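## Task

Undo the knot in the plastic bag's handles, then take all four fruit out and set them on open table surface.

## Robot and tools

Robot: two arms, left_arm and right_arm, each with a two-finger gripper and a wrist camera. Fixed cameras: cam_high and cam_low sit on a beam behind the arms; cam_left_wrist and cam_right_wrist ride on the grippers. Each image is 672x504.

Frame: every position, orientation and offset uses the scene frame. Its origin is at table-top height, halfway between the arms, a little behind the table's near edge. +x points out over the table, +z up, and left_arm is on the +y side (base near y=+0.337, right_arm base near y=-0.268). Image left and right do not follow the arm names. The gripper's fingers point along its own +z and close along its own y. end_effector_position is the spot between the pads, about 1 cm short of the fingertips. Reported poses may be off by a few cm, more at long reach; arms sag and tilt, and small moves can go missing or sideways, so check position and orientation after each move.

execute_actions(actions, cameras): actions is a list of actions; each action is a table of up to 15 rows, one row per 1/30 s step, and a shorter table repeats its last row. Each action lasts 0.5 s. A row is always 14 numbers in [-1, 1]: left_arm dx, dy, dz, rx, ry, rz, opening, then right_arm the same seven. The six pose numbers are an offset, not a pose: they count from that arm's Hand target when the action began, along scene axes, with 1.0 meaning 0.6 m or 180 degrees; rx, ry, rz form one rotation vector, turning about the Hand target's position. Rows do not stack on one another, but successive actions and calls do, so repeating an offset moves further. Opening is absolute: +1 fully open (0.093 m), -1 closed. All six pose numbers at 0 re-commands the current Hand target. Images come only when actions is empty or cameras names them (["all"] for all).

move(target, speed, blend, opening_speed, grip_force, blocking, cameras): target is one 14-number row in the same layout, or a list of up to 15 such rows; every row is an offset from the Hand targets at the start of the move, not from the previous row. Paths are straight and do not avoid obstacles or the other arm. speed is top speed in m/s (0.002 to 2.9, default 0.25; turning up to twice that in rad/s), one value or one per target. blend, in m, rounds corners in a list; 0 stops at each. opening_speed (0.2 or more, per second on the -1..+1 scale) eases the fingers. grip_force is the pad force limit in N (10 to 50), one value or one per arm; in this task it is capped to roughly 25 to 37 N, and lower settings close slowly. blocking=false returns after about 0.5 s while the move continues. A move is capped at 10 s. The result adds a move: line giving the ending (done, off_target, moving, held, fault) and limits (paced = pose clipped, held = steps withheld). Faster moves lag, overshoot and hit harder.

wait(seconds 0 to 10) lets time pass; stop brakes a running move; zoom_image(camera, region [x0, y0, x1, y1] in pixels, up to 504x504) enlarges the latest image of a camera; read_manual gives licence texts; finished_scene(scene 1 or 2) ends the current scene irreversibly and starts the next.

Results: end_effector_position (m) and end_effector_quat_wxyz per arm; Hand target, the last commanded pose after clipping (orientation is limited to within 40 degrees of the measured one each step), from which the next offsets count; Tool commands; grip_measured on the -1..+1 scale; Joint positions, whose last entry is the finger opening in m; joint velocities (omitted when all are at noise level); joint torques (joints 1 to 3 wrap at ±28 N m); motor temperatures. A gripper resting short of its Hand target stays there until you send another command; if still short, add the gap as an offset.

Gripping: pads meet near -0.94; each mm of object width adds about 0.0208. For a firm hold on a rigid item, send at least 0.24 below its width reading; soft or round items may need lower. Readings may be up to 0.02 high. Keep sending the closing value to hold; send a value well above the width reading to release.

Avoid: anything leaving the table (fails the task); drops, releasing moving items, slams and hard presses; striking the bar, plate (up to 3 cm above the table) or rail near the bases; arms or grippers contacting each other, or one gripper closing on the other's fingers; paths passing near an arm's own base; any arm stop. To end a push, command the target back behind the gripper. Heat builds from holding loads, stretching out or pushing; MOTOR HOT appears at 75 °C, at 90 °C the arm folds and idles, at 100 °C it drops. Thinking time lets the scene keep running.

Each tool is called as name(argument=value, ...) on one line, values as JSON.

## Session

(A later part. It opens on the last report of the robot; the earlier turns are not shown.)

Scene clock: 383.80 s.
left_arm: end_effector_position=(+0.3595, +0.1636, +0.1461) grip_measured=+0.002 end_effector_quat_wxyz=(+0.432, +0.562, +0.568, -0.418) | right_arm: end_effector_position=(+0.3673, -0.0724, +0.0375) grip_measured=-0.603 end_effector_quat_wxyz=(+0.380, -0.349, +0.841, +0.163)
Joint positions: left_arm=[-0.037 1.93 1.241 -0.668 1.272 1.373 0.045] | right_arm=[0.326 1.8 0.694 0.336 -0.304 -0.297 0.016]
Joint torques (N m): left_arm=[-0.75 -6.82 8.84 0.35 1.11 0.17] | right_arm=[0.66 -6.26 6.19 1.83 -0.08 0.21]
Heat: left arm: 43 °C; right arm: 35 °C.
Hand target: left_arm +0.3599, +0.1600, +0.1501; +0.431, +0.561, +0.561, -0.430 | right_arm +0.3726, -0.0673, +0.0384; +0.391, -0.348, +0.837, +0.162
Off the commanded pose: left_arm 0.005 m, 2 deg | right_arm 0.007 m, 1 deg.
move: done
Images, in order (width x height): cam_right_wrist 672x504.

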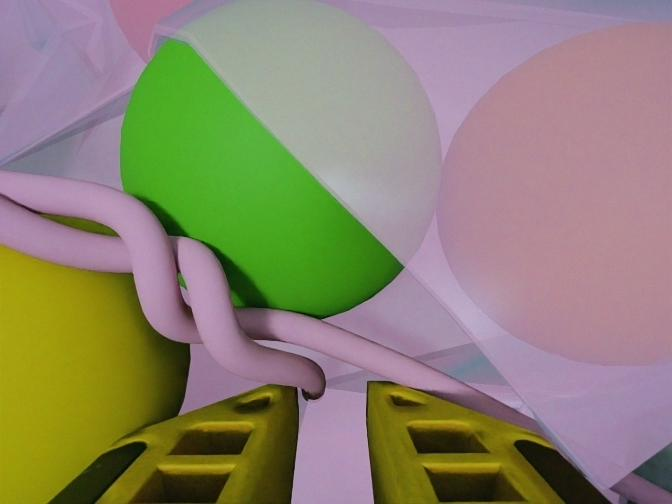

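move(target=[[0, 0, 0, 0, 0, 0, 0.0, 0.0, 0.0, 0.028, 0, 0, 0, -0.6], [0, 0, 0, 0, 0, 0, 0.0, 0.012, 0.016, 0.028, 0, 0, 0, -0.6], [0, 0, 0, 0, 0, 0, 0.0, 0.012, 0.016, -0.004, 0, 0, 0, -0.6]], speed=0.06, cameras=["cam_right_wrist"])

Scene clock: 391.33 s.
left_arm: end_effector_position=(+0.3595, +0.1636, +0.1461) grip_measured=+0.002 end_effector_quat_wxyz=(+0.432, +0.562, +0.568, -0.418) | right_arm: end_effector_position=(+0.3754, -0.0616, +0.0362) grip_measured=-0.602 end_effector_quat_wxyz=(+0.381, -0.350, +0.840, +0.163)
Joint positions: left_arm=[-0.037 1.93 1.241 -0.668 1.272 1.373 0.045] | right_arm=[0.349 1.841 0.738 0.338 -0.288 -0.283 0.016]
Joint torques (N m): left_arm=[-0.75 -6.78 8.91 0.34 1.08 0.14] | right_arm=[0.38 -6.65 5.87 1.88 -0.05 0.22]
Heat: left arm: 44 °C; right arm: 35 °C.
Hand target: left_arm +0.3599, +0.1600, +0.1501; +0.431, +0.561, +0.561, -0.430 | right_arm +0.3799, -0.0578, +0.0359; +0.391, -0.348, +0.837, +0.162
Off the commanded pose: left_arm 0.005 m, 2 deg | right_arm 0.006 m, 1 deg.
move: done
Images, in order (width x height): cam_right_wrist 672x504.

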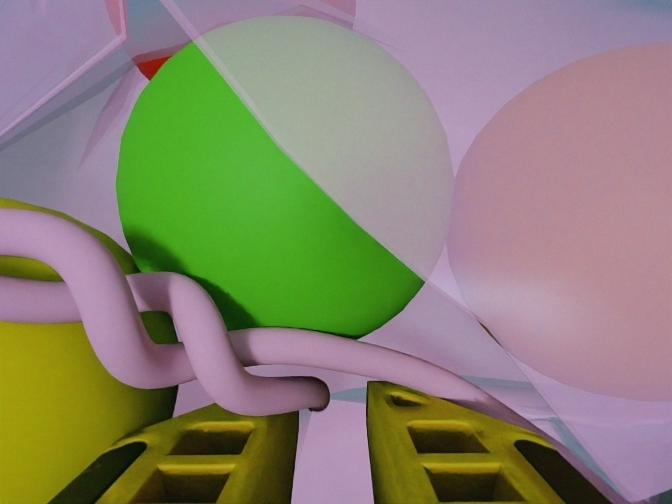

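move(target=[0, 0, 0, 0, 0, 0, 0.0, 0.0, 0.0, 0.0, 0, 0, 0, -1], speed=0.06, opening_speed=0.5, cameras=["cam_right_wrist"])

zoom_image(camera="cam_right_wrist", region=[220, 300, 460, 480])

Scene clock: 401.13 s.
left_arm: end_effector_position=(+0.3595, +0.1636, +0.1461) grip_measured=+0.002 end_effector_quat_wxyz=(+0.432, +0.562, +0.568, -0.418) | right_arm: end_effector_position=(+0.3756, -0.0616, +0.0363) grip_measured=-0.909 end_effector_quat_wxyz=(+0.381, -0.350, +0.840, +0.163)
Joint positions: left_arm=[-0.037 1.93 1.241 -0.668 1.272 1.373 0.045] | right_arm=[0.349 1.841 0.738 0.339 -0.288 -0.283 0.002]
Joint torques (N m): left_arm=[-0.72 -6.89 8.81 0.34 1.1 0.15] | right_arm=[0.42 -6.86 5.91 1.87 -0.05 0.19]
Heat: left arm: 44 °C; right arm: 36 °C.
Hand target: left_arm +0.3599, +0.1600, +0.1501; +0.431, +0.561, +0.561, -0.430 | right_arm +0.3798, -0.0578, +0.0359; +0.391, -0.348, +0.837, +0.162
Off the commanded pose: left_arm 0.005 m, 2 deg | right_arm 0.006 m, 1 deg.
move: done
Images, in order (width x height): cam_right_wrist 672x504.

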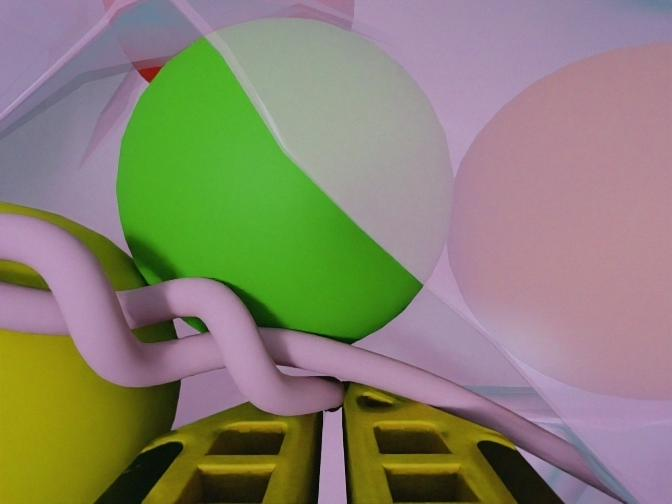

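Scaled by 2.100 from the camera's 672x504 image, which has a finer 960x720 frame.

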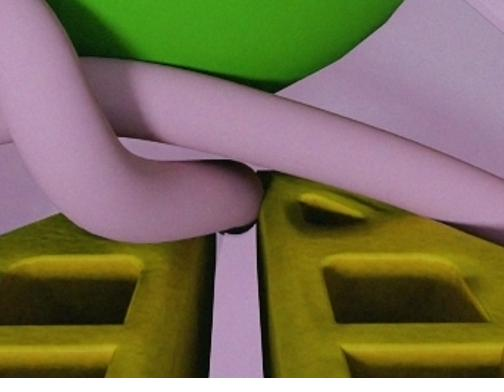

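move(target=[0,0,0,0,0,0,0.0, -0.02,-0.06,0.005,0,0,0,-1], speed=0.06, cameras=["cam_left_wrist","cam_right_wrist"])

Scene clock: 420.60 s.
left_arm: end_effector_position=(+0.3595, +0.1636, +0.1461) grip_measured=+0.002 end_effector_quat_wxyz=(+0.432, +0.562, +0.568, -0.418) | right_arm: end_effector_position=(+0.3708, -0.0913, +0.0330) grip_measured=-0.909 end_effector_quat_wxyz=(+0.386, -0.344, +0.840, +0.163)
Joint positions: left_arm=[-0.037 1.93 1.241 -0.668 1.272 1.373 0.045] | right_arm=[0.263 1.807 0.668 0.368 -0.346 -0.332 0.002]
Joint torques (N m): left_arm=[-0.69 -6.79 8.8 0.35 1.09 0.19] | right_arm=[-0.87 -10.14 4.15 1.47 -0.21 0.01]
Heat: left arm: 44 °C; right arm: 37 °C.
Hand target: left_arm +0.3599, +0.1600, +0.1501; +0.431, +0.561, +0.561, -0.430 | right_arm +0.3679, -0.0939, +0.0390; +0.391, -0.347, +0.837, +0.162
Off the commanded pose: left_arm 0.005 m, 2 deg | right_arm 0.007 m, 1 deg.
move: done
Images, in order (width x height): cam_left_wrist 672x504, cam_right_wrist 672x504.

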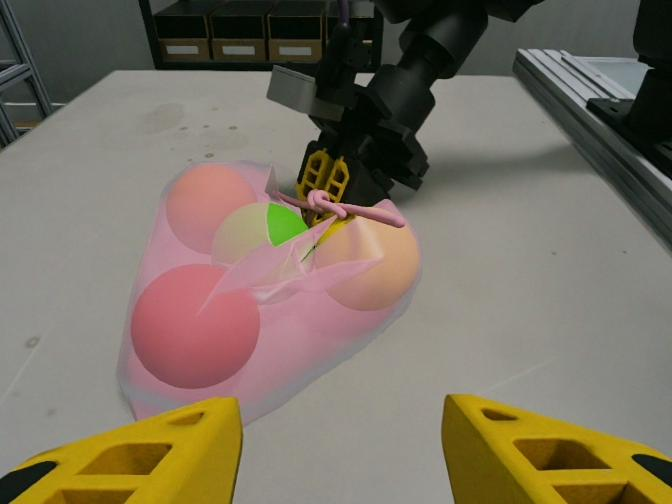

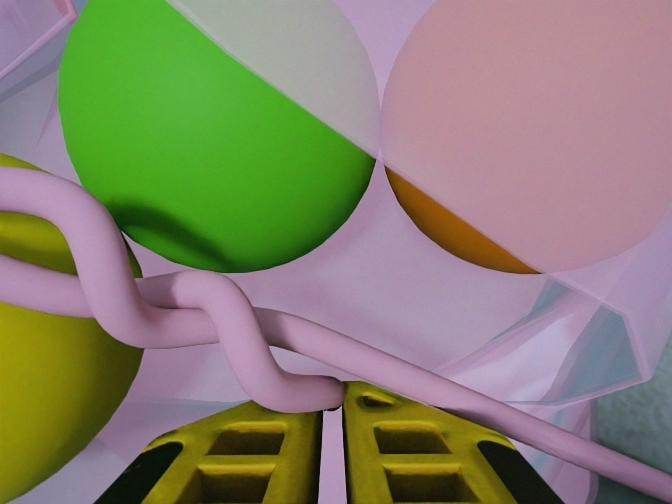

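move(target=[0,0,0,0,0,0,0.0, -0.02,-0.083,0.005,0,0,0,-1], speed=0.1, cameras=["cam_left_wrist","cam_right_wrist"])

Scene clock: 427.03 s.
left_arm: end_effector_position=(+0.3595, +0.1636, +0.1461) grip_measured=+0.002 end_effector_quat_wxyz=(+0.432, +0.562, +0.568, -0.418) | right_arm: end_effector_position=(+0.3629, -0.1430, +0.0379) grip_measured=-0.909 end_effector_quat_wxyz=(+0.395, -0.343, +0.838, +0.157)
Joint positions: left_arm=[-0.037 1.93 1.241 -0.668 1.272 1.373 0.045] | right_arm=[0.096 1.722 0.59 0.332 -0.454 -0.461 0.002]
Joint torques (N m): left_arm=[-0.7 -6.8 8.9 0.35 1.11 0.18] | right_arm=[-0.84 -9.61 4.53 1.13 -0.4 0.04]
Heat: left arm: 44 °C; right arm: 38 °C.
Hand target: left_arm +0.3599, +0.1600, +0.1501; +0.431, +0.561, +0.561, -0.430 | right_arm +0.3559, -0.1436, +0.0419; +0.391, -0.348, +0.837, +0.162
Off the commanded pose: left_arm 0.005 m, 2 deg | right_arm 0.008 m, 1 deg.
move: done
Images, in order (width x height): cam_left_wrist 672x504, cam_right_wrist 672x504.

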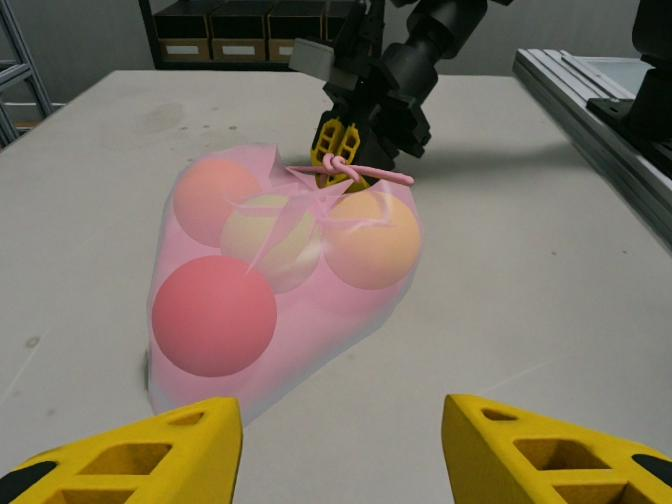

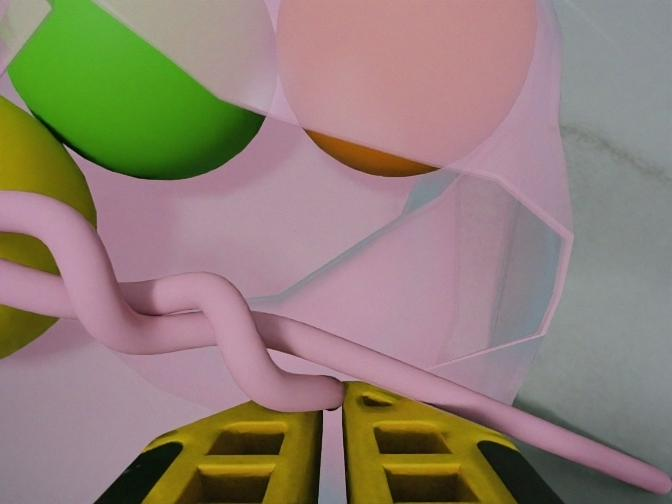

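zoom_image(camera="cam_left_wrist", region=[200, 100, 450, 290])

execute_actions(actions=[])

Scaled by 2.016 from the camera's 672x504 image, which has a finer 960x720 frame.

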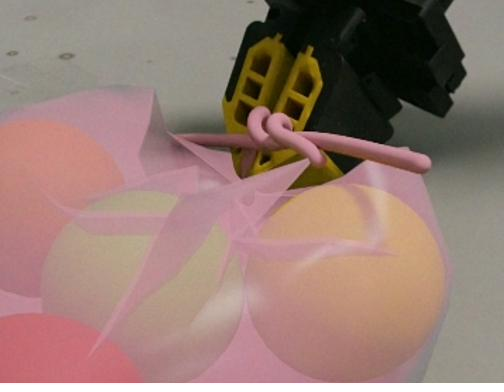

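Scene clock: 433.97 s.
left_arm: end_effector_position=(+0.3595, +0.1636, +0.1461) grip_measured=+0.002 end_effector_quat_wxyz=(+0.432, +0.562, +0.568, -0.418) | right_arm: end_effector_position=(+0.3627, -0.1429, +0.0378) grip_measured=-0.909 end_effector_quat_wxyz=(+0.395, -0.343, +0.838, +0.157)
Joint positions: left_arm=[-0.037 1.93 1.241 -0.668 1.272 1.373 0.045] | right_arm=[0.096 1.722 0.59 0.331 -0.454 -0.462 0.002]
Joint velocities: within noise
Joint torques (N m): left_arm=[-0.72 -6.83 8.87 0.35 1.12 0.17] | right_arm=[-0.91 -9.57 4.57 1.13 -0.38 0.03]
Motor temperatures (°C): left_arm=[22 33 44 32 23 24 22] | right_arm=[24 38 32 32 25 26 24]
Heat: left arm: 44 °C; right arm: 38 °C.
Hand target: left_arm +0.3599, +0.1600, +0.1501; +0.431, +0.561, +0.561, -0.430 | right_arm +0.3558, -0.1436, +0.0419; +0.391, -0.347, +0.837, +0.162
Tool commands: left_gripper/opening=+0.0 right_gripper/opening=-1.0
Off the commanded pose: left_arm 0.005 m, 2 deg | right_arm 0.008 m, 1 deg.

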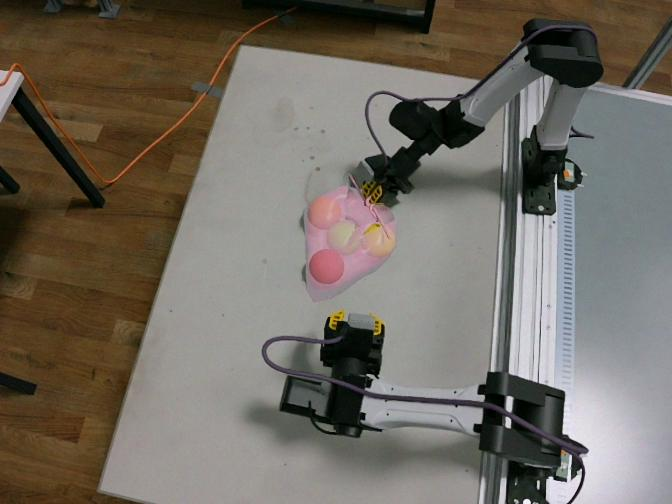

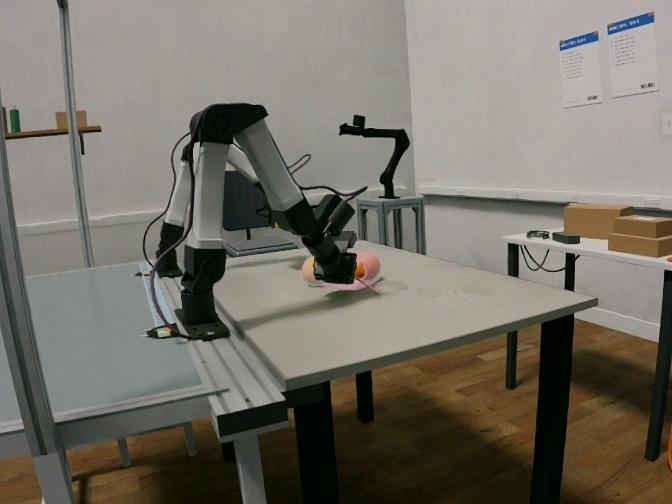

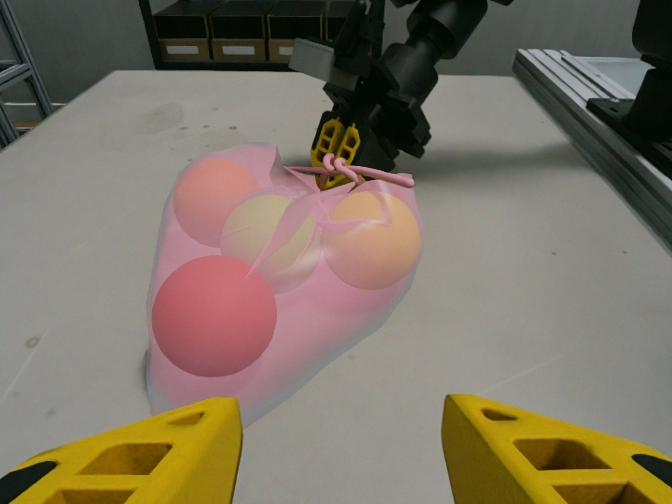

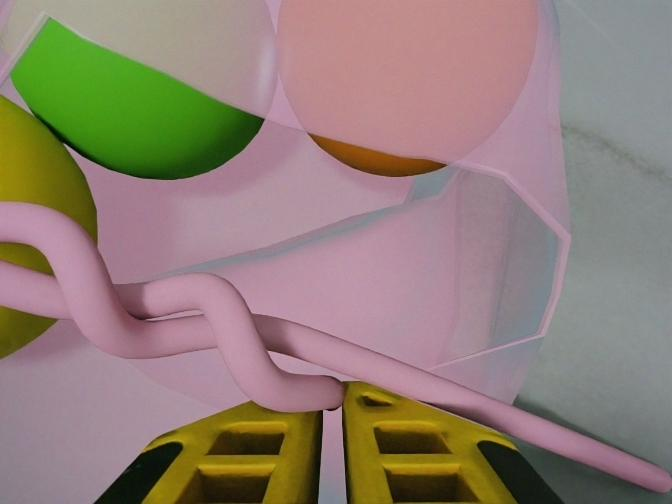

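move(target=[-0.1498,-0.3,-0.0502,0.1315,0.0549,0.2458,0.0, 0,0,0,0,0,0,-1], speed=0.2, cameras=["cam_left_wrist","cam_right_wrist"])

Scene clock: 456.57 s.
left_arm: end_effector_position=(+0.2695, -0.0207, +0.1232) grip_measured=+0.002 end_effector_quat_wxyz=(+0.403, +0.349, +0.828, -0.175) | right_arm: end_effector_position=(+0.3626, -0.1429, +0.0377) grip_measured=-0.909 end_effector_quat_wxyz=(+0.395, -0.344, +0.838, +0.157)
Joint positions: left_arm=[-0.979 1.646 0.897 0.079 -0.146 -0.104 0.045] | right_arm=[0.096 1.722 0.59 0.331 -0.454 -0.462 0.002]
Joint torques (N m): left_arm=[-0.58 -5.7 10.06 1.52 -0.27 -0.11] | right_arm=[-0.69 -9.76 4.49 1.14 -0.39 0.02]
Heat: left arm: 44 °C; right arm: 39 °C.
Hand target: left_arm +0.2700, -0.0201, +0.1201; +0.390, +0.347, +0.837, -0.162 | right_arm +0.3558, -0.1436, +0.0419; +0.391, -0.348, +0.837, +0.162
Off the commanded pose: left_arm 0.003 m, 2 deg | right_arm 0.008 m, 1 deg.
move: done
Images, in order (width x height): cam_left_wrist 672x504, cam_right_wrist 672x504.

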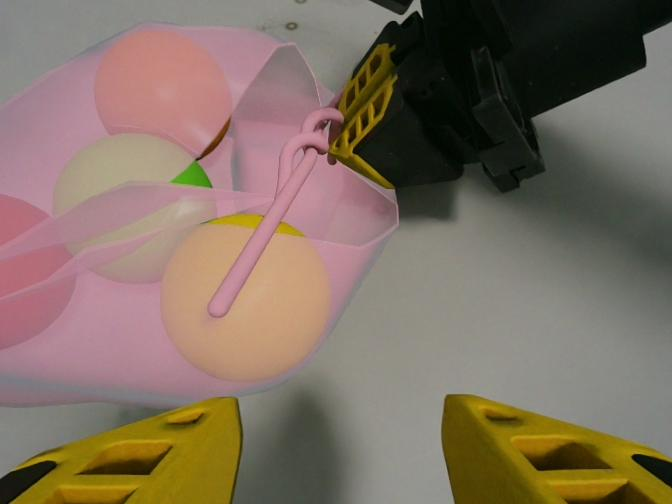

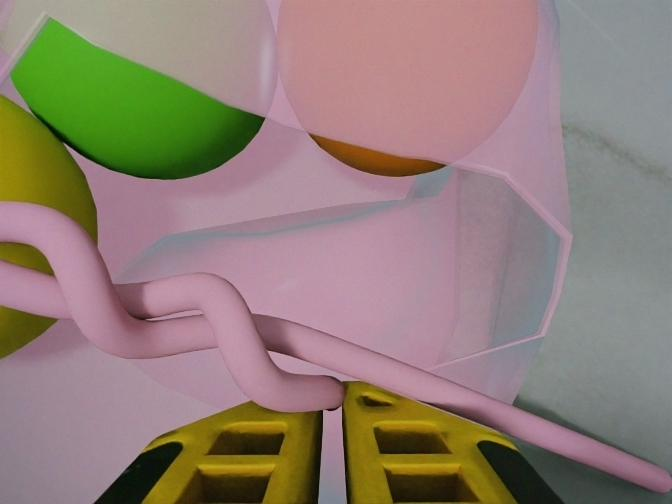

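zoom_image(camera="cam_left_wrist", region=[180, 60, 420, 260])

Scaled by 2.100 from the camera's 672x504 image, which has a finer 960x720 frame.

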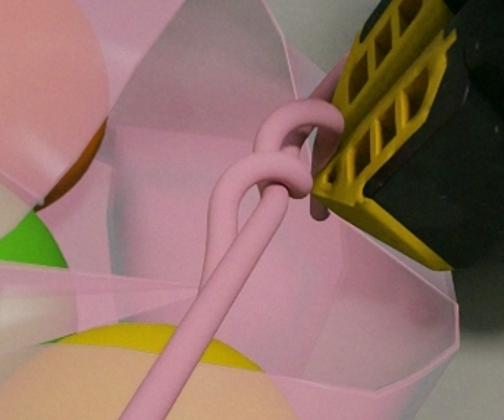

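move(target=[0,0,0,0,0,0,0.0, 0.007,-0.083,0.003,0,0,0,-1], speed=0.2, cameras=["cam_left_wrist","cam_right_wrist"])

Scene clock: 476.53 s.
left_arm: end_effector_position=(+0.2695, -0.0205, +0.1231) grip_measured=+0.002 end_effector_quat_wxyz=(+0.402, +0.349, +0.828, -0.174) | right_arm: end_effector_position=(+0.3548, -0.1930, +0.0301) grip_measured=-0.909 end_effector_quat_wxyz=(+0.382, -0.342, +0.843, +0.163)
Joint positions: left_arm=[-0.979 1.646 0.897 0.078 -0.147 -0.104 0.045] | right_arm=[-0.093 1.715 0.59 0.212 -0.58 -0.625 0.002]
Joint torques (N m): left_arm=[-0.55 -5.68 10.13 1.52 -0.29 -0.11] | right_arm=[-0.58 -9.2 7.49 0.89 -0.49 0.04]
Heat: left arm: 46 °C; right arm: 39 °C.
Hand target: left_arm +0.2700, -0.0201, +0.1201; +0.390, +0.347, +0.837, -0.162 | right_arm +0.3600, -0.1934, +0.0437; +0.391, -0.347, +0.837, +0.162
Off the commanded pose: left_arm 0.003 m, 2 deg | right_arm 0.015 m, 1 deg.
move: off_target (right_arm)
Images, in order (width x height): cam_left_wrist 672x504, cam_right_wrist 672x504.

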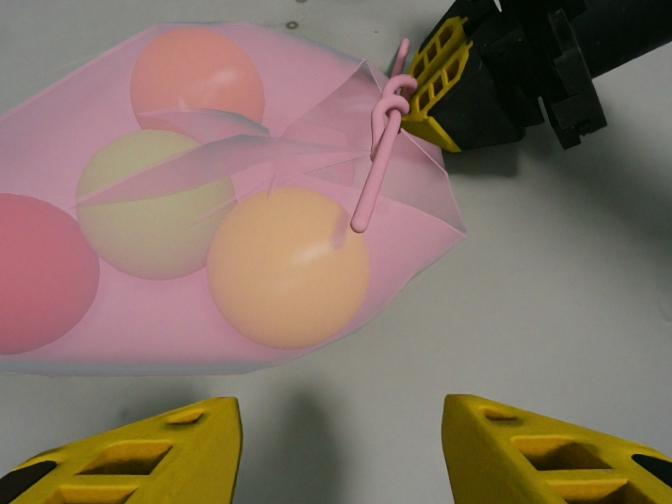

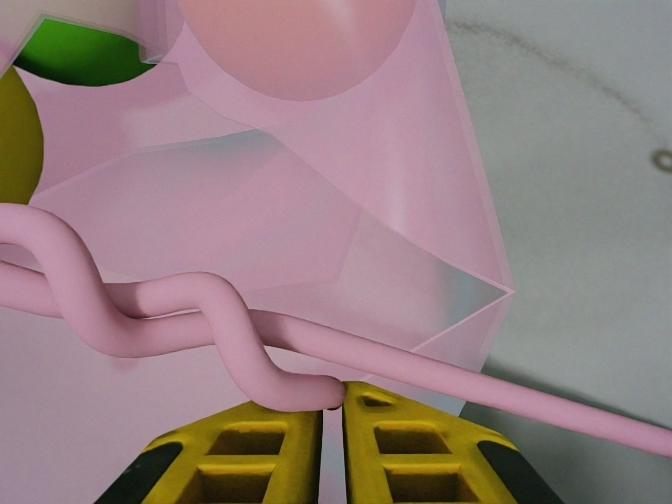

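zoom_image(camera="cam_left_wrist", region=[290, 20, 490, 250])

Scaled by 2.191 from the camera's 672x504 image, which has a finer 960x720 frame.

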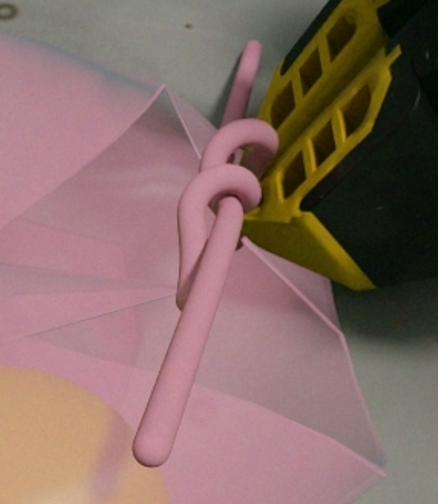

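move(target=[0,0,0,0,0,0,0.0, 0.0,-0.1,0.003,0,0,0,-1], speed=0.3, cameras=["cam_left_wrist","cam_right_wrist"])

Scene clock: 527.13 s.
left_arm: end_effector_position=(+0.2695, -0.0205, +0.1231) grip_measured=+0.002 end_effector_quat_wxyz=(+0.402, +0.349, +0.828, -0.174) | right_arm: end_effector_position=(+0.3559, -0.2538, +0.0388) grip_measured=-0.909 end_effector_quat_wxyz=(+0.387, -0.342, +0.842, +0.157)
Joint positions: left_arm=[-0.979 1.646 0.897 0.078 -0.147 -0.104 0.045] | right_arm=[-0.314 1.715 0.675 0.006 -0.699 -0.852 0.002]
Joint torques (N m): left_arm=[-0.5 -5.63 10.17 1.51 -0.27 -0.1] | right_arm=[-0.49 -6.87 7.97 0.79 -0.62 0.02]
Heat: left arm: 47 °C; right arm: 40 °C.
Hand target: left_arm +0.2700, -0.0201, +0.1201; +0.390, +0.347, +0.837, -0.162 | right_arm +0.3600, -0.2535, +0.0455; +0.391, -0.347, +0.837, +0.162
Off the commanded pose: left_arm 0.003 m, 2 deg | right_arm 0.008 m, 1 deg.
move: done
Images, in order (width x height): cam_left_wrist 672x504, cam_right_wrist 672x504.

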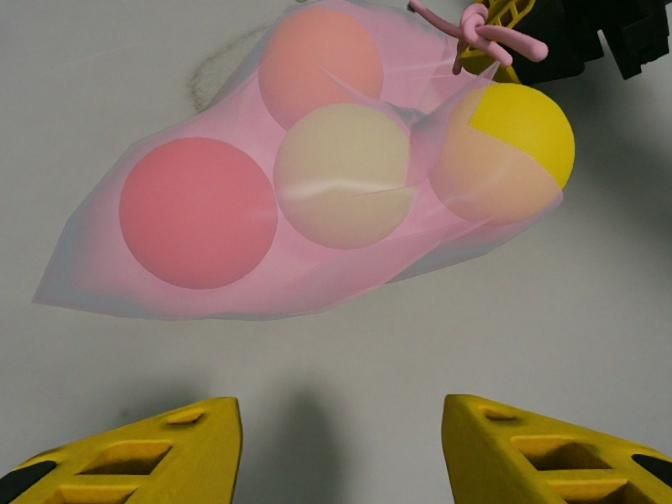

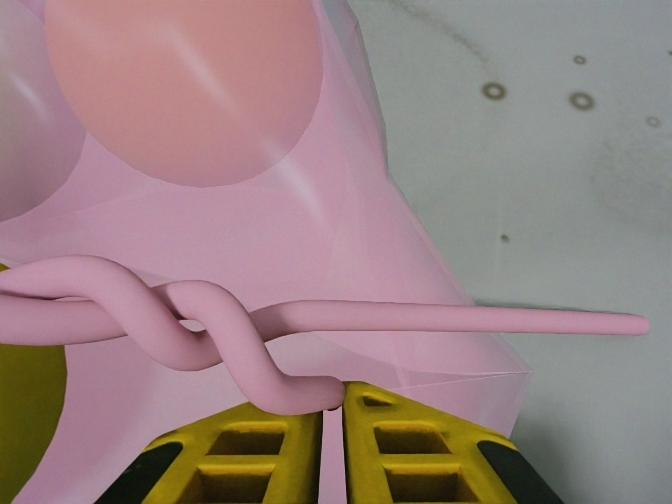

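zoom_image(camera="cam_left_wrist", region=[390, 0, 600, 210])

Scaled by 2.400 from the camera's 672x504 image, which has a finer 960x720 frame.

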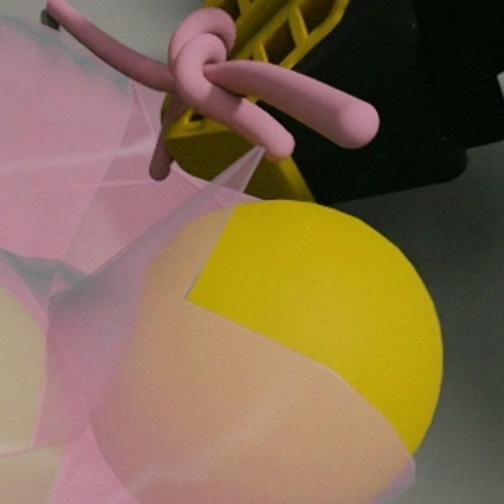

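move(target=[0,0,0,0,0,0,0.0, -0.005,0.125,0.02,0,0,0,-1], speed=0.25, cameras=["cam_left_wrist","cam_right_wrist"])

zoom_image(camera="cam_left_wrist", region=[290, 0, 560, 220])

Scene clock: 555.70 s.
left_arm: end_effector_position=(+0.2695, -0.0205, +0.1231) grip_measured=+0.002 end_effector_quat_wxyz=(+0.402, +0.349, +0.828, -0.174) | right_arm: end_effector_position=(+0.3532, -0.1785, +0.0483) grip_measured=-0.909 end_effector_quat_wxyz=(+0.372, -0.347, +0.843, +0.174)
Joint positions: left_arm=[-0.979 1.646 0.897 0.078 -0.147 -0.104 0.045] | right_arm=[-0.047 1.651 0.631 0.101 -0.571 -0.596 0.002]
Joint torques (N m): left_arm=[-0.55 -5.68 10.17 1.5 -0.27 -0.11] | right_arm=[0.25 -9.24 4.63 1.54 -0.23 0.24]
Heat: left arm: 48 °C; right arm: 39 °C.
Hand target: left_arm +0.2700, -0.0201, +0.1201; +0.390, +0.347, +0.837, -0.162 | right_arm +0.3570, -0.1783, +0.0575; +0.391, -0.348, +0.837, +0.162
Off the commanded pose: left_arm 0.003 m, 2 deg | right_arm 0.010 m, 3 deg.
move: off_target (right_arm)
Images, in order (width x height): cam_left_wrist 672x504, cam_right_wrist 672x504.

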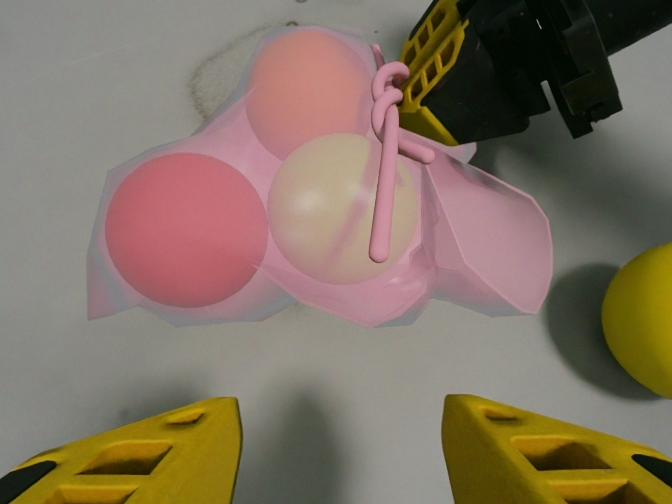

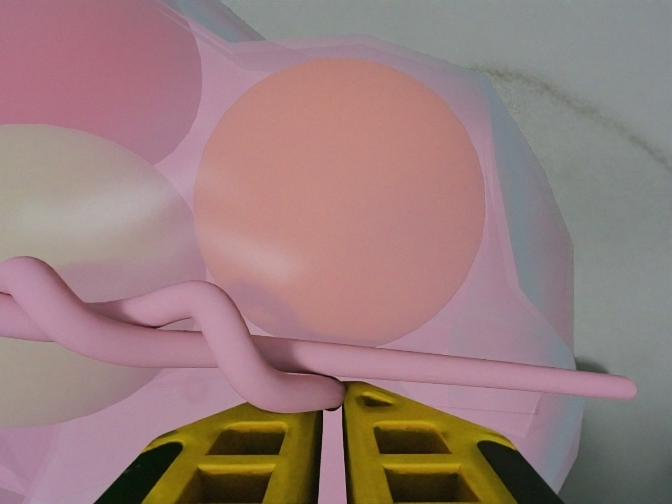

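Scaled by 1.867 from the camera's 672x504 image, which has a finer 960x720 frame.

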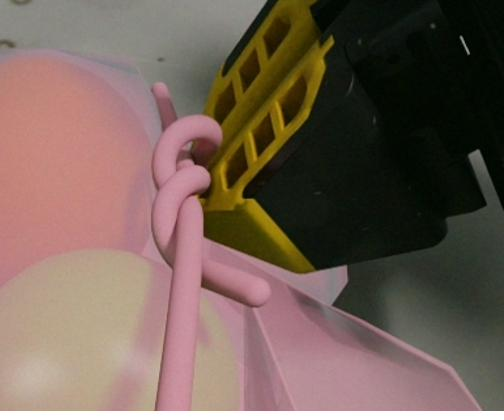

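execute_actions(actions=[])

Scene clock: 558.30 s.
left_arm: end_effector_position=(+0.2695, -0.0205, +0.1231) grip_measured=+0.002 end_effector_quat_wxyz=(+0.402, +0.349, +0.828, -0.174) | right_arm: end_effector_position=(+0.3532, -0.1785, +0.0483) grip_measured=-0.909 end_effector_quat_wxyz=(+0.372, -0.347, +0.843, +0.174)
Joint positions: left_arm=[-0.979 1.646 0.897 0.078 -0.147 -0.104 0.045] | right_arm=[-0.047 1.651 0.631 0.101 -0.57 -0.595 0.002]
Joint velocities: within noise
Joint torques (N m): left_arm=[-0.54 -5.7 10.09 1.5 -0.28 -0.11] | right_arm=[0.36 -8.84 4.71 1.56 -0.17 0.23]
Motor temperatures (°C): left_arm=[22 33 48 35 22 24 22] | right_arm=[24 39 35 30 25 26 25]
Heat: left arm: 48 °C; right arm: 39 °C.
Hand target: left_arm +0.2700, -0.0201, +0.1201; +0.390, +0.347, +0.837, -0.162 | right_arm +0.3570, -0.1783, +0.0575; +0.391, -0.348, +0.837, +0.162
Tool commands: left_gripper/opening=+0.0 right_gripper/opening=-1.0
Off the commanded pose: left_arm 0.003 m, 2 deg | right_arm 0.010 m, 3 deg.

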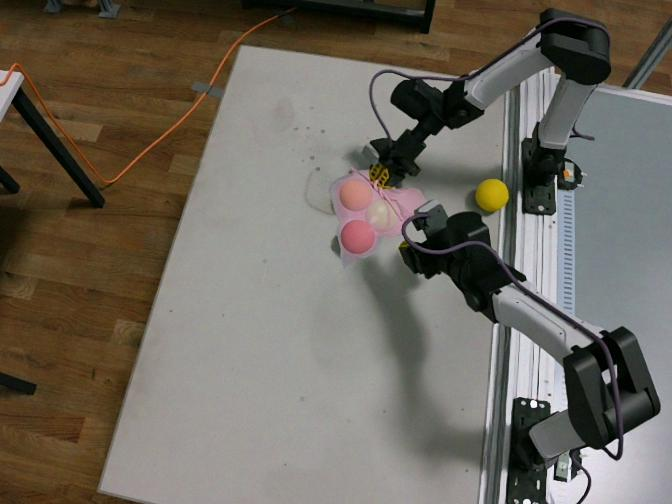

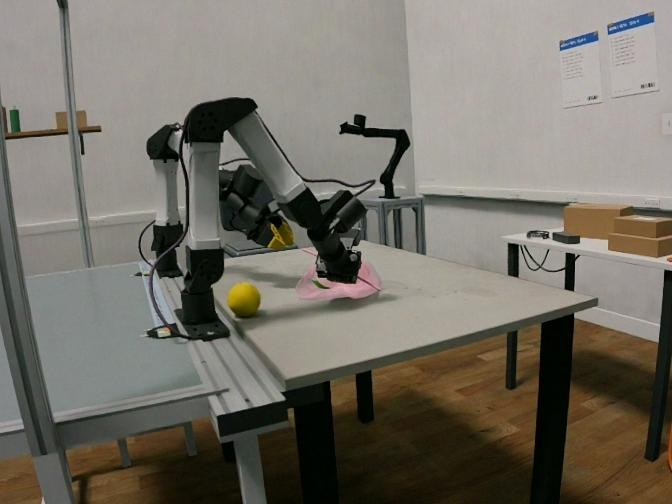

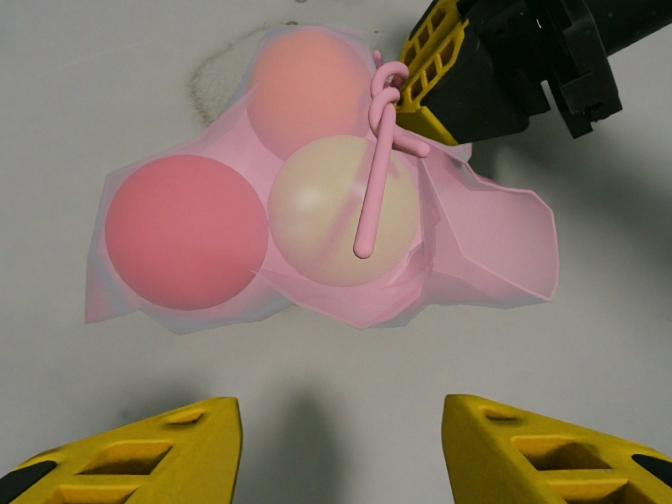

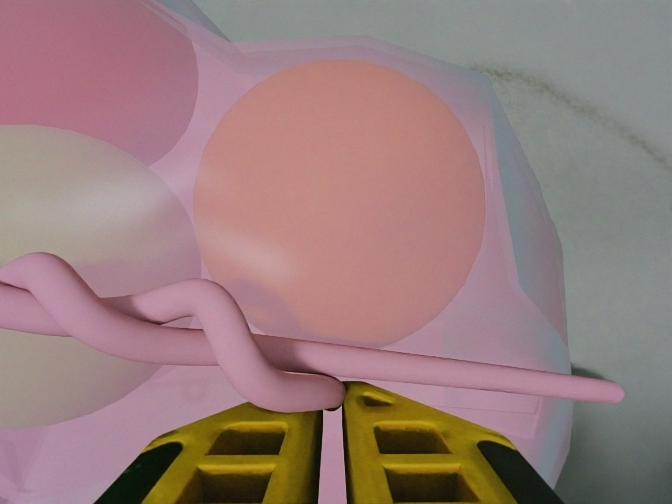

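wait(seconds=0.1, cameras=["cam_high","cam_low"])

Scene clock: 563.27 s.
left_arm: end_effector_position=(+0.2695, -0.0205, +0.1231) grip_measured=+0.002 end_effector_quat_wxyz=(+0.402, +0.349, +0.828, -0.174) | right_arm: end_effector_position=(+0.3532, -0.1785, +0.0483) grip_measured=-0.909 end_effector_quat_wxyz=(+0.372, -0.347, +0.843, +0.174)
Joint positions: left_arm=[-0.979 1.646 0.897 0.078 -0.147 -0.104 0.045] | right_arm=[-0.047 1.651 0.631 0.101 -0.57 -0.595 0.002]
Joint torques (N m): left_arm=[-0.51 -5.59 10.09 1.5 -0.25 -0.11] | right_arm=[0.25 -9.02 4.74 1.55 -0.21 0.21]
Heat: left arm: 48 °C; right arm: 40 °C.
Hand target: left_arm +0.2700, -0.0201, +0.1201; +0.390, +0.347, +0.837, -0.162 | right_arm +0.3570, -0.1783, +0.0575; +0.391, -0.348, +0.837, +0.162
Tool commands: left_gripper/opening=+0.0 right_gripper/opening=-1.0
Off the commanded pose: left_arm 0.003 m, 2 deg | right_arm 0.010 m, 3 deg.
wait: 0.10 s; at rest from the start
Images, in order (width x height): cam_high 672x504, cam_low 672x504.

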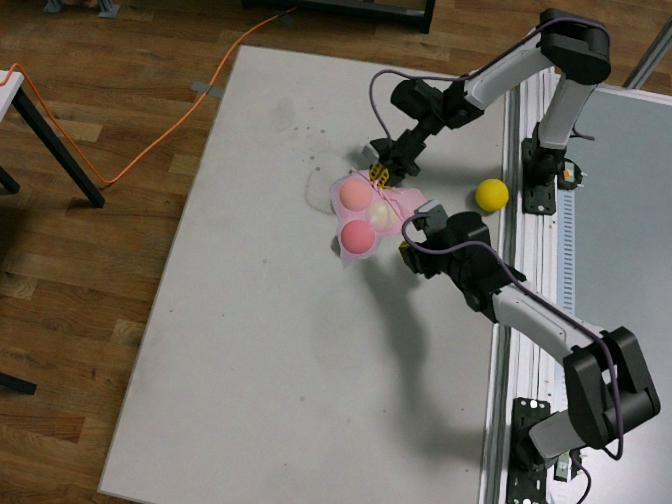

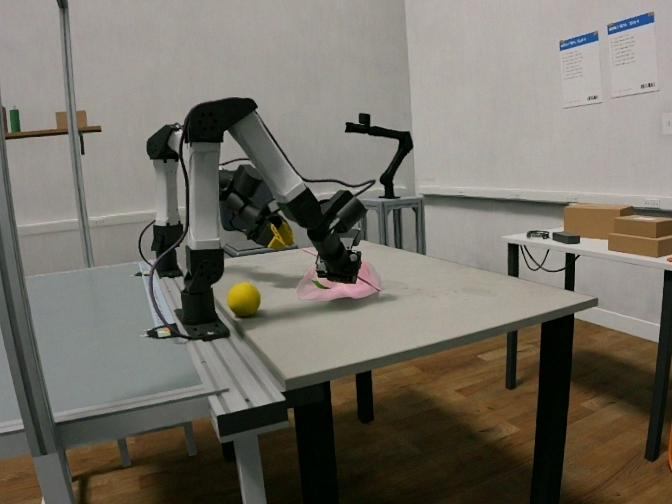

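move(target=[0.0417,-0.1482,-0.0635,0,0,0,-0.45, 0,0,0,0,0,0,-1], speed=0.15, cameras=["cam_left_wrist","cam_right_wrist"])

zoom_image(camera="cam_left_wrist", region=[220, 60, 520, 360])

Scene clock: 591.37 s.
left_arm: end_effector_position=(+0.2931, -0.1037, +0.0794) grip_measured=-0.448 end_effector_quat_wxyz=(+0.387, +0.353, +0.836, -0.164) | right_arm: end_effector_position=(+0.3533, -0.1786, +0.0483) grip_measured=-0.909 end_effector_quat_wxyz=(+0.372, -0.347, +0.843, +0.174)
Joint positions: left_arm=[-1.043 2.024 1.227 0.078 -0.197 -0.149 0.024] | right_arm=[-0.047 1.651 0.631 0.101 -0.57 -0.595 0.002]
Joint torques (N m): left_arm=[-0.79 -8.31 9.8 1.86 -0.29 -0.05] | right_arm=[0.29 -8.95 4.7 1.54 -0.26 0.24]
Heat: left arm: 49 °C; right arm: 43 °C.
Hand target: left_arm +0.2951, -0.1090, +0.0821; +0.391, +0.347, +0.837, -0.162 | right_arm +0.3570, -0.1783, +0.0575; +0.391, -0.348, +0.837, +0.162
Off the commanded pose: left_arm 0.006 m, 1 deg | right_arm 0.010 m, 3 deg.
move: off_target (right_arm)
Images, in order (width x height): cam_left_wrist 672x504, cam_right_wrist 672x504.

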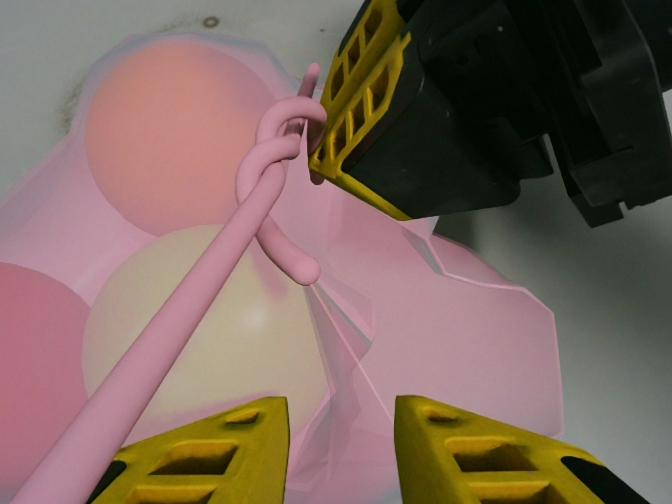

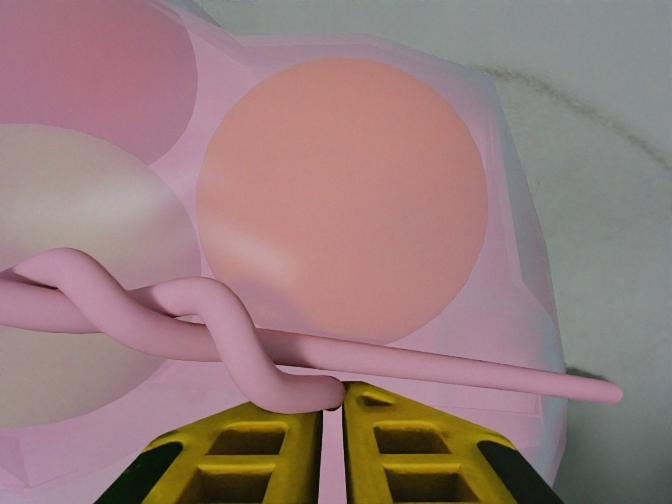

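Scaled by 1.680 from the camera's 672x504 image, which has a finer 960x720 frame.

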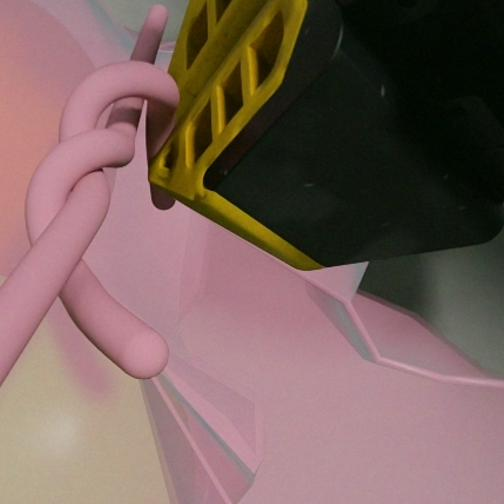

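move(target=[-0.0752,-0.0017,0.0348,-0.0451,-0.0708,0.1380,-0.45, 0,0,0,0,0,0,-1], speed=0.15, cameras=["cam_left_wrist"])

zoom_image(camera="cam_left_wrist", region=[150, 0, 550, 300])

Scene clock: 649.03 s.
left_arm: end_effector_position=(+0.2488, -0.1023, +0.0973) grip_measured=-0.448 end_effector_quat_wxyz=(+0.517, +0.163, +0.836, -0.081) | right_arm: end_effector_position=(+0.3533, -0.1786, +0.0483) grip_measured=-0.909 end_effector_quat_wxyz=(+0.372, -0.347, +0.843, +0.174)
Joint positions: left_arm=[-1.299 2.056 1.198 0.142 -0.824 -0.514 0.024] | right_arm=[-0.047 1.651 0.631 0.101 -0.57 -0.595 0.002]
Joint torques (N m): left_arm=[-0.75 -8.01 8.47 2.15 -0.69 -0.13] | right_arm=[0.38 -9.05 4.74 1.54 -0.22 0.22]
Motor temperatures (°C): left_arm=[22 36 51 38 22 24 22] | right_arm=[24 44 32 35 25 26 25]
Heat: left arm: 51 °C; right arm: 44 °C.
Hand target: left_arm +0.2499, -0.1100, +0.1028; +0.529, +0.147, +0.831, -0.094 | right_arm +0.3570, -0.1783, +0.0575; +0.391, -0.348, +0.837, +0.162
Off the commanded pose: left_arm 0.010 m, 3 deg | right_arm 0.010 m, 3 deg.
move: off_target (left_arm, right_arm)
Images, in order (width x height): cam_left_wrist 672x504.

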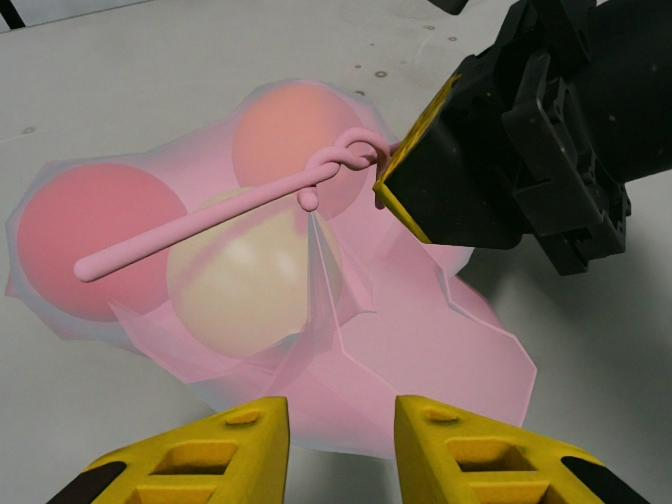

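Scaled by 1.260 from the camera's 672x504 image, which has a finer 960x720 frame.

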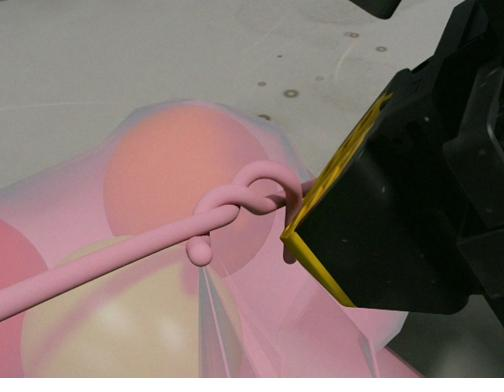

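move(target=[0.081,-0.0145,0.0095,0,0,0,-0.45, 0,0,0,0,0,0,-1], speed=0.1, cameras=["cam_left_wrist"])

Scene clock: 662.77 s.
left_arm: end_effector_position=(+0.2958, -0.1042, +0.1020) grip_measured=-0.448 end_effector_quat_wxyz=(+0.522, +0.148, +0.837, -0.070) | right_arm: end_effector_position=(+0.3533, -0.1786, +0.0483) grip_measured=-0.909 end_effector_quat_wxyz=(+0.372, -0.347, +0.843, +0.174)
Joint positions: left_arm=[-1.204 2.113 1.295 0.151 -0.786 -0.45 0.024] | right_arm=[-0.047 1.651 0.631 0.101 -0.57 -0.595 0.002]
Joint torques (N m): left_arm=[-0.24 -8.5 9.54 2.27 -0.14 0.19] | right_arm=[0.34 -8.88 4.56 1.57 -0.23 0.21]
Heat: left arm: 51 °C; right arm: 44 °C.
Hand target: left_arm +0.2986, -0.1187, +0.1086; +0.529, +0.146, +0.831, -0.094 | right_arm +0.3570, -0.1783, +0.0575; +0.391, -0.348, +0.837, +0.162
Off the commanded pose: left_arm 0.016 m, 3 deg | right_arm 0.010 m, 3 deg.
move: off_target (left_arm, right_arm)
Images, in order (width x height): cam_left_wrist 672x504.

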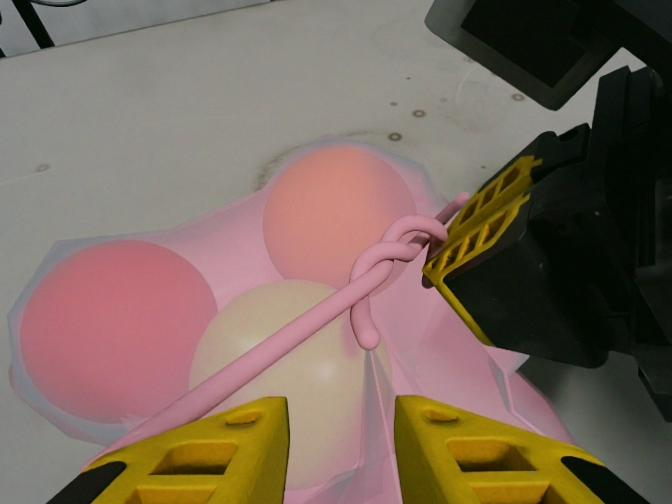

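move(target=[0.0315,-0.0232,-0.0015,0,0,0,-0.45, 0,0,0,0,0,0,-1], speed=0.08, cameras=["cam_left_wrist"])

zoom_image(camera="cam_left_wrist", region=[200, 200, 520, 440])

Scene clock: 677.90 s.
left_arm: end_effector_position=(+0.3141, -0.1218, +0.1043) grip_measured=-0.448 end_effector_quat_wxyz=(+0.526, +0.144, +0.834, -0.079) | right_arm: end_effector_position=(+0.3533, -0.1786, +0.0483) grip_measured=-0.909 end_effector_quat_wxyz=(+0.372, -0.347, +0.843, +0.174)
Joint positions: left_arm=[-1.179 2.179 1.398 0.151 -0.762 -0.427 0.024] | right_arm=[-0.047 1.651 0.631 0.101 -0.57 -0.595 0.002]
Joint torques (N m): left_arm=[-0.03 -8.99 9.83 2.11 -0.1 0.15] | right_arm=[0.21 -9.02 4.68 1.56 -0.24 0.23]
Heat: left arm: 49 °C; right arm: 45 °C.
Hand target: left_arm +0.3175, -0.1325, +0.1077; +0.529, +0.146, +0.831, -0.094 | right_arm +0.3570, -0.1783, +0.0575; +0.391, -0.348, +0.837, +0.162
Off the commanded pose: left_arm 0.012 m, 2 deg | right_arm 0.010 m, 3 deg.
move: off_target (left_arm, right_arm)
Images, in order (width x height): cam_left_wrist 672x504.

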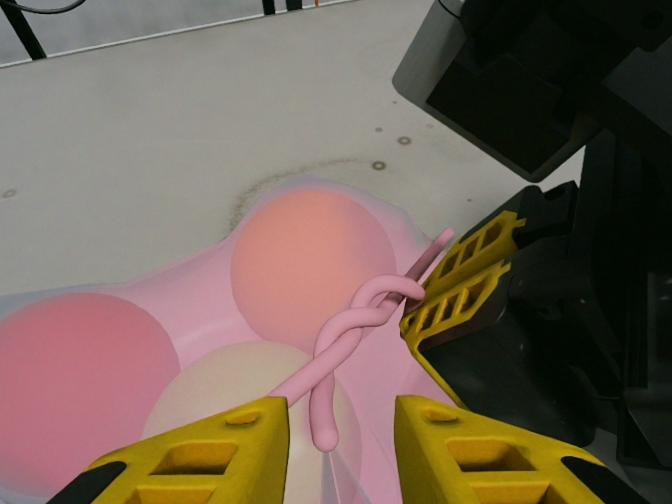

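Scaled by 1.575 from the camera's 672x504 image, which has a finer 960x720 frame.

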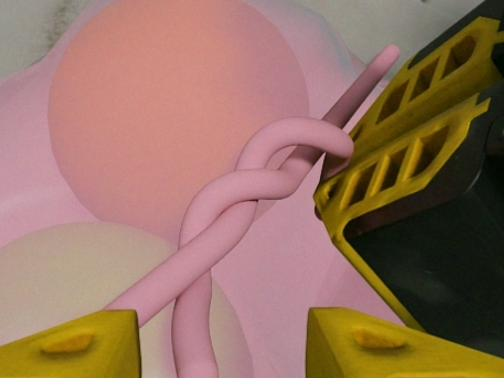

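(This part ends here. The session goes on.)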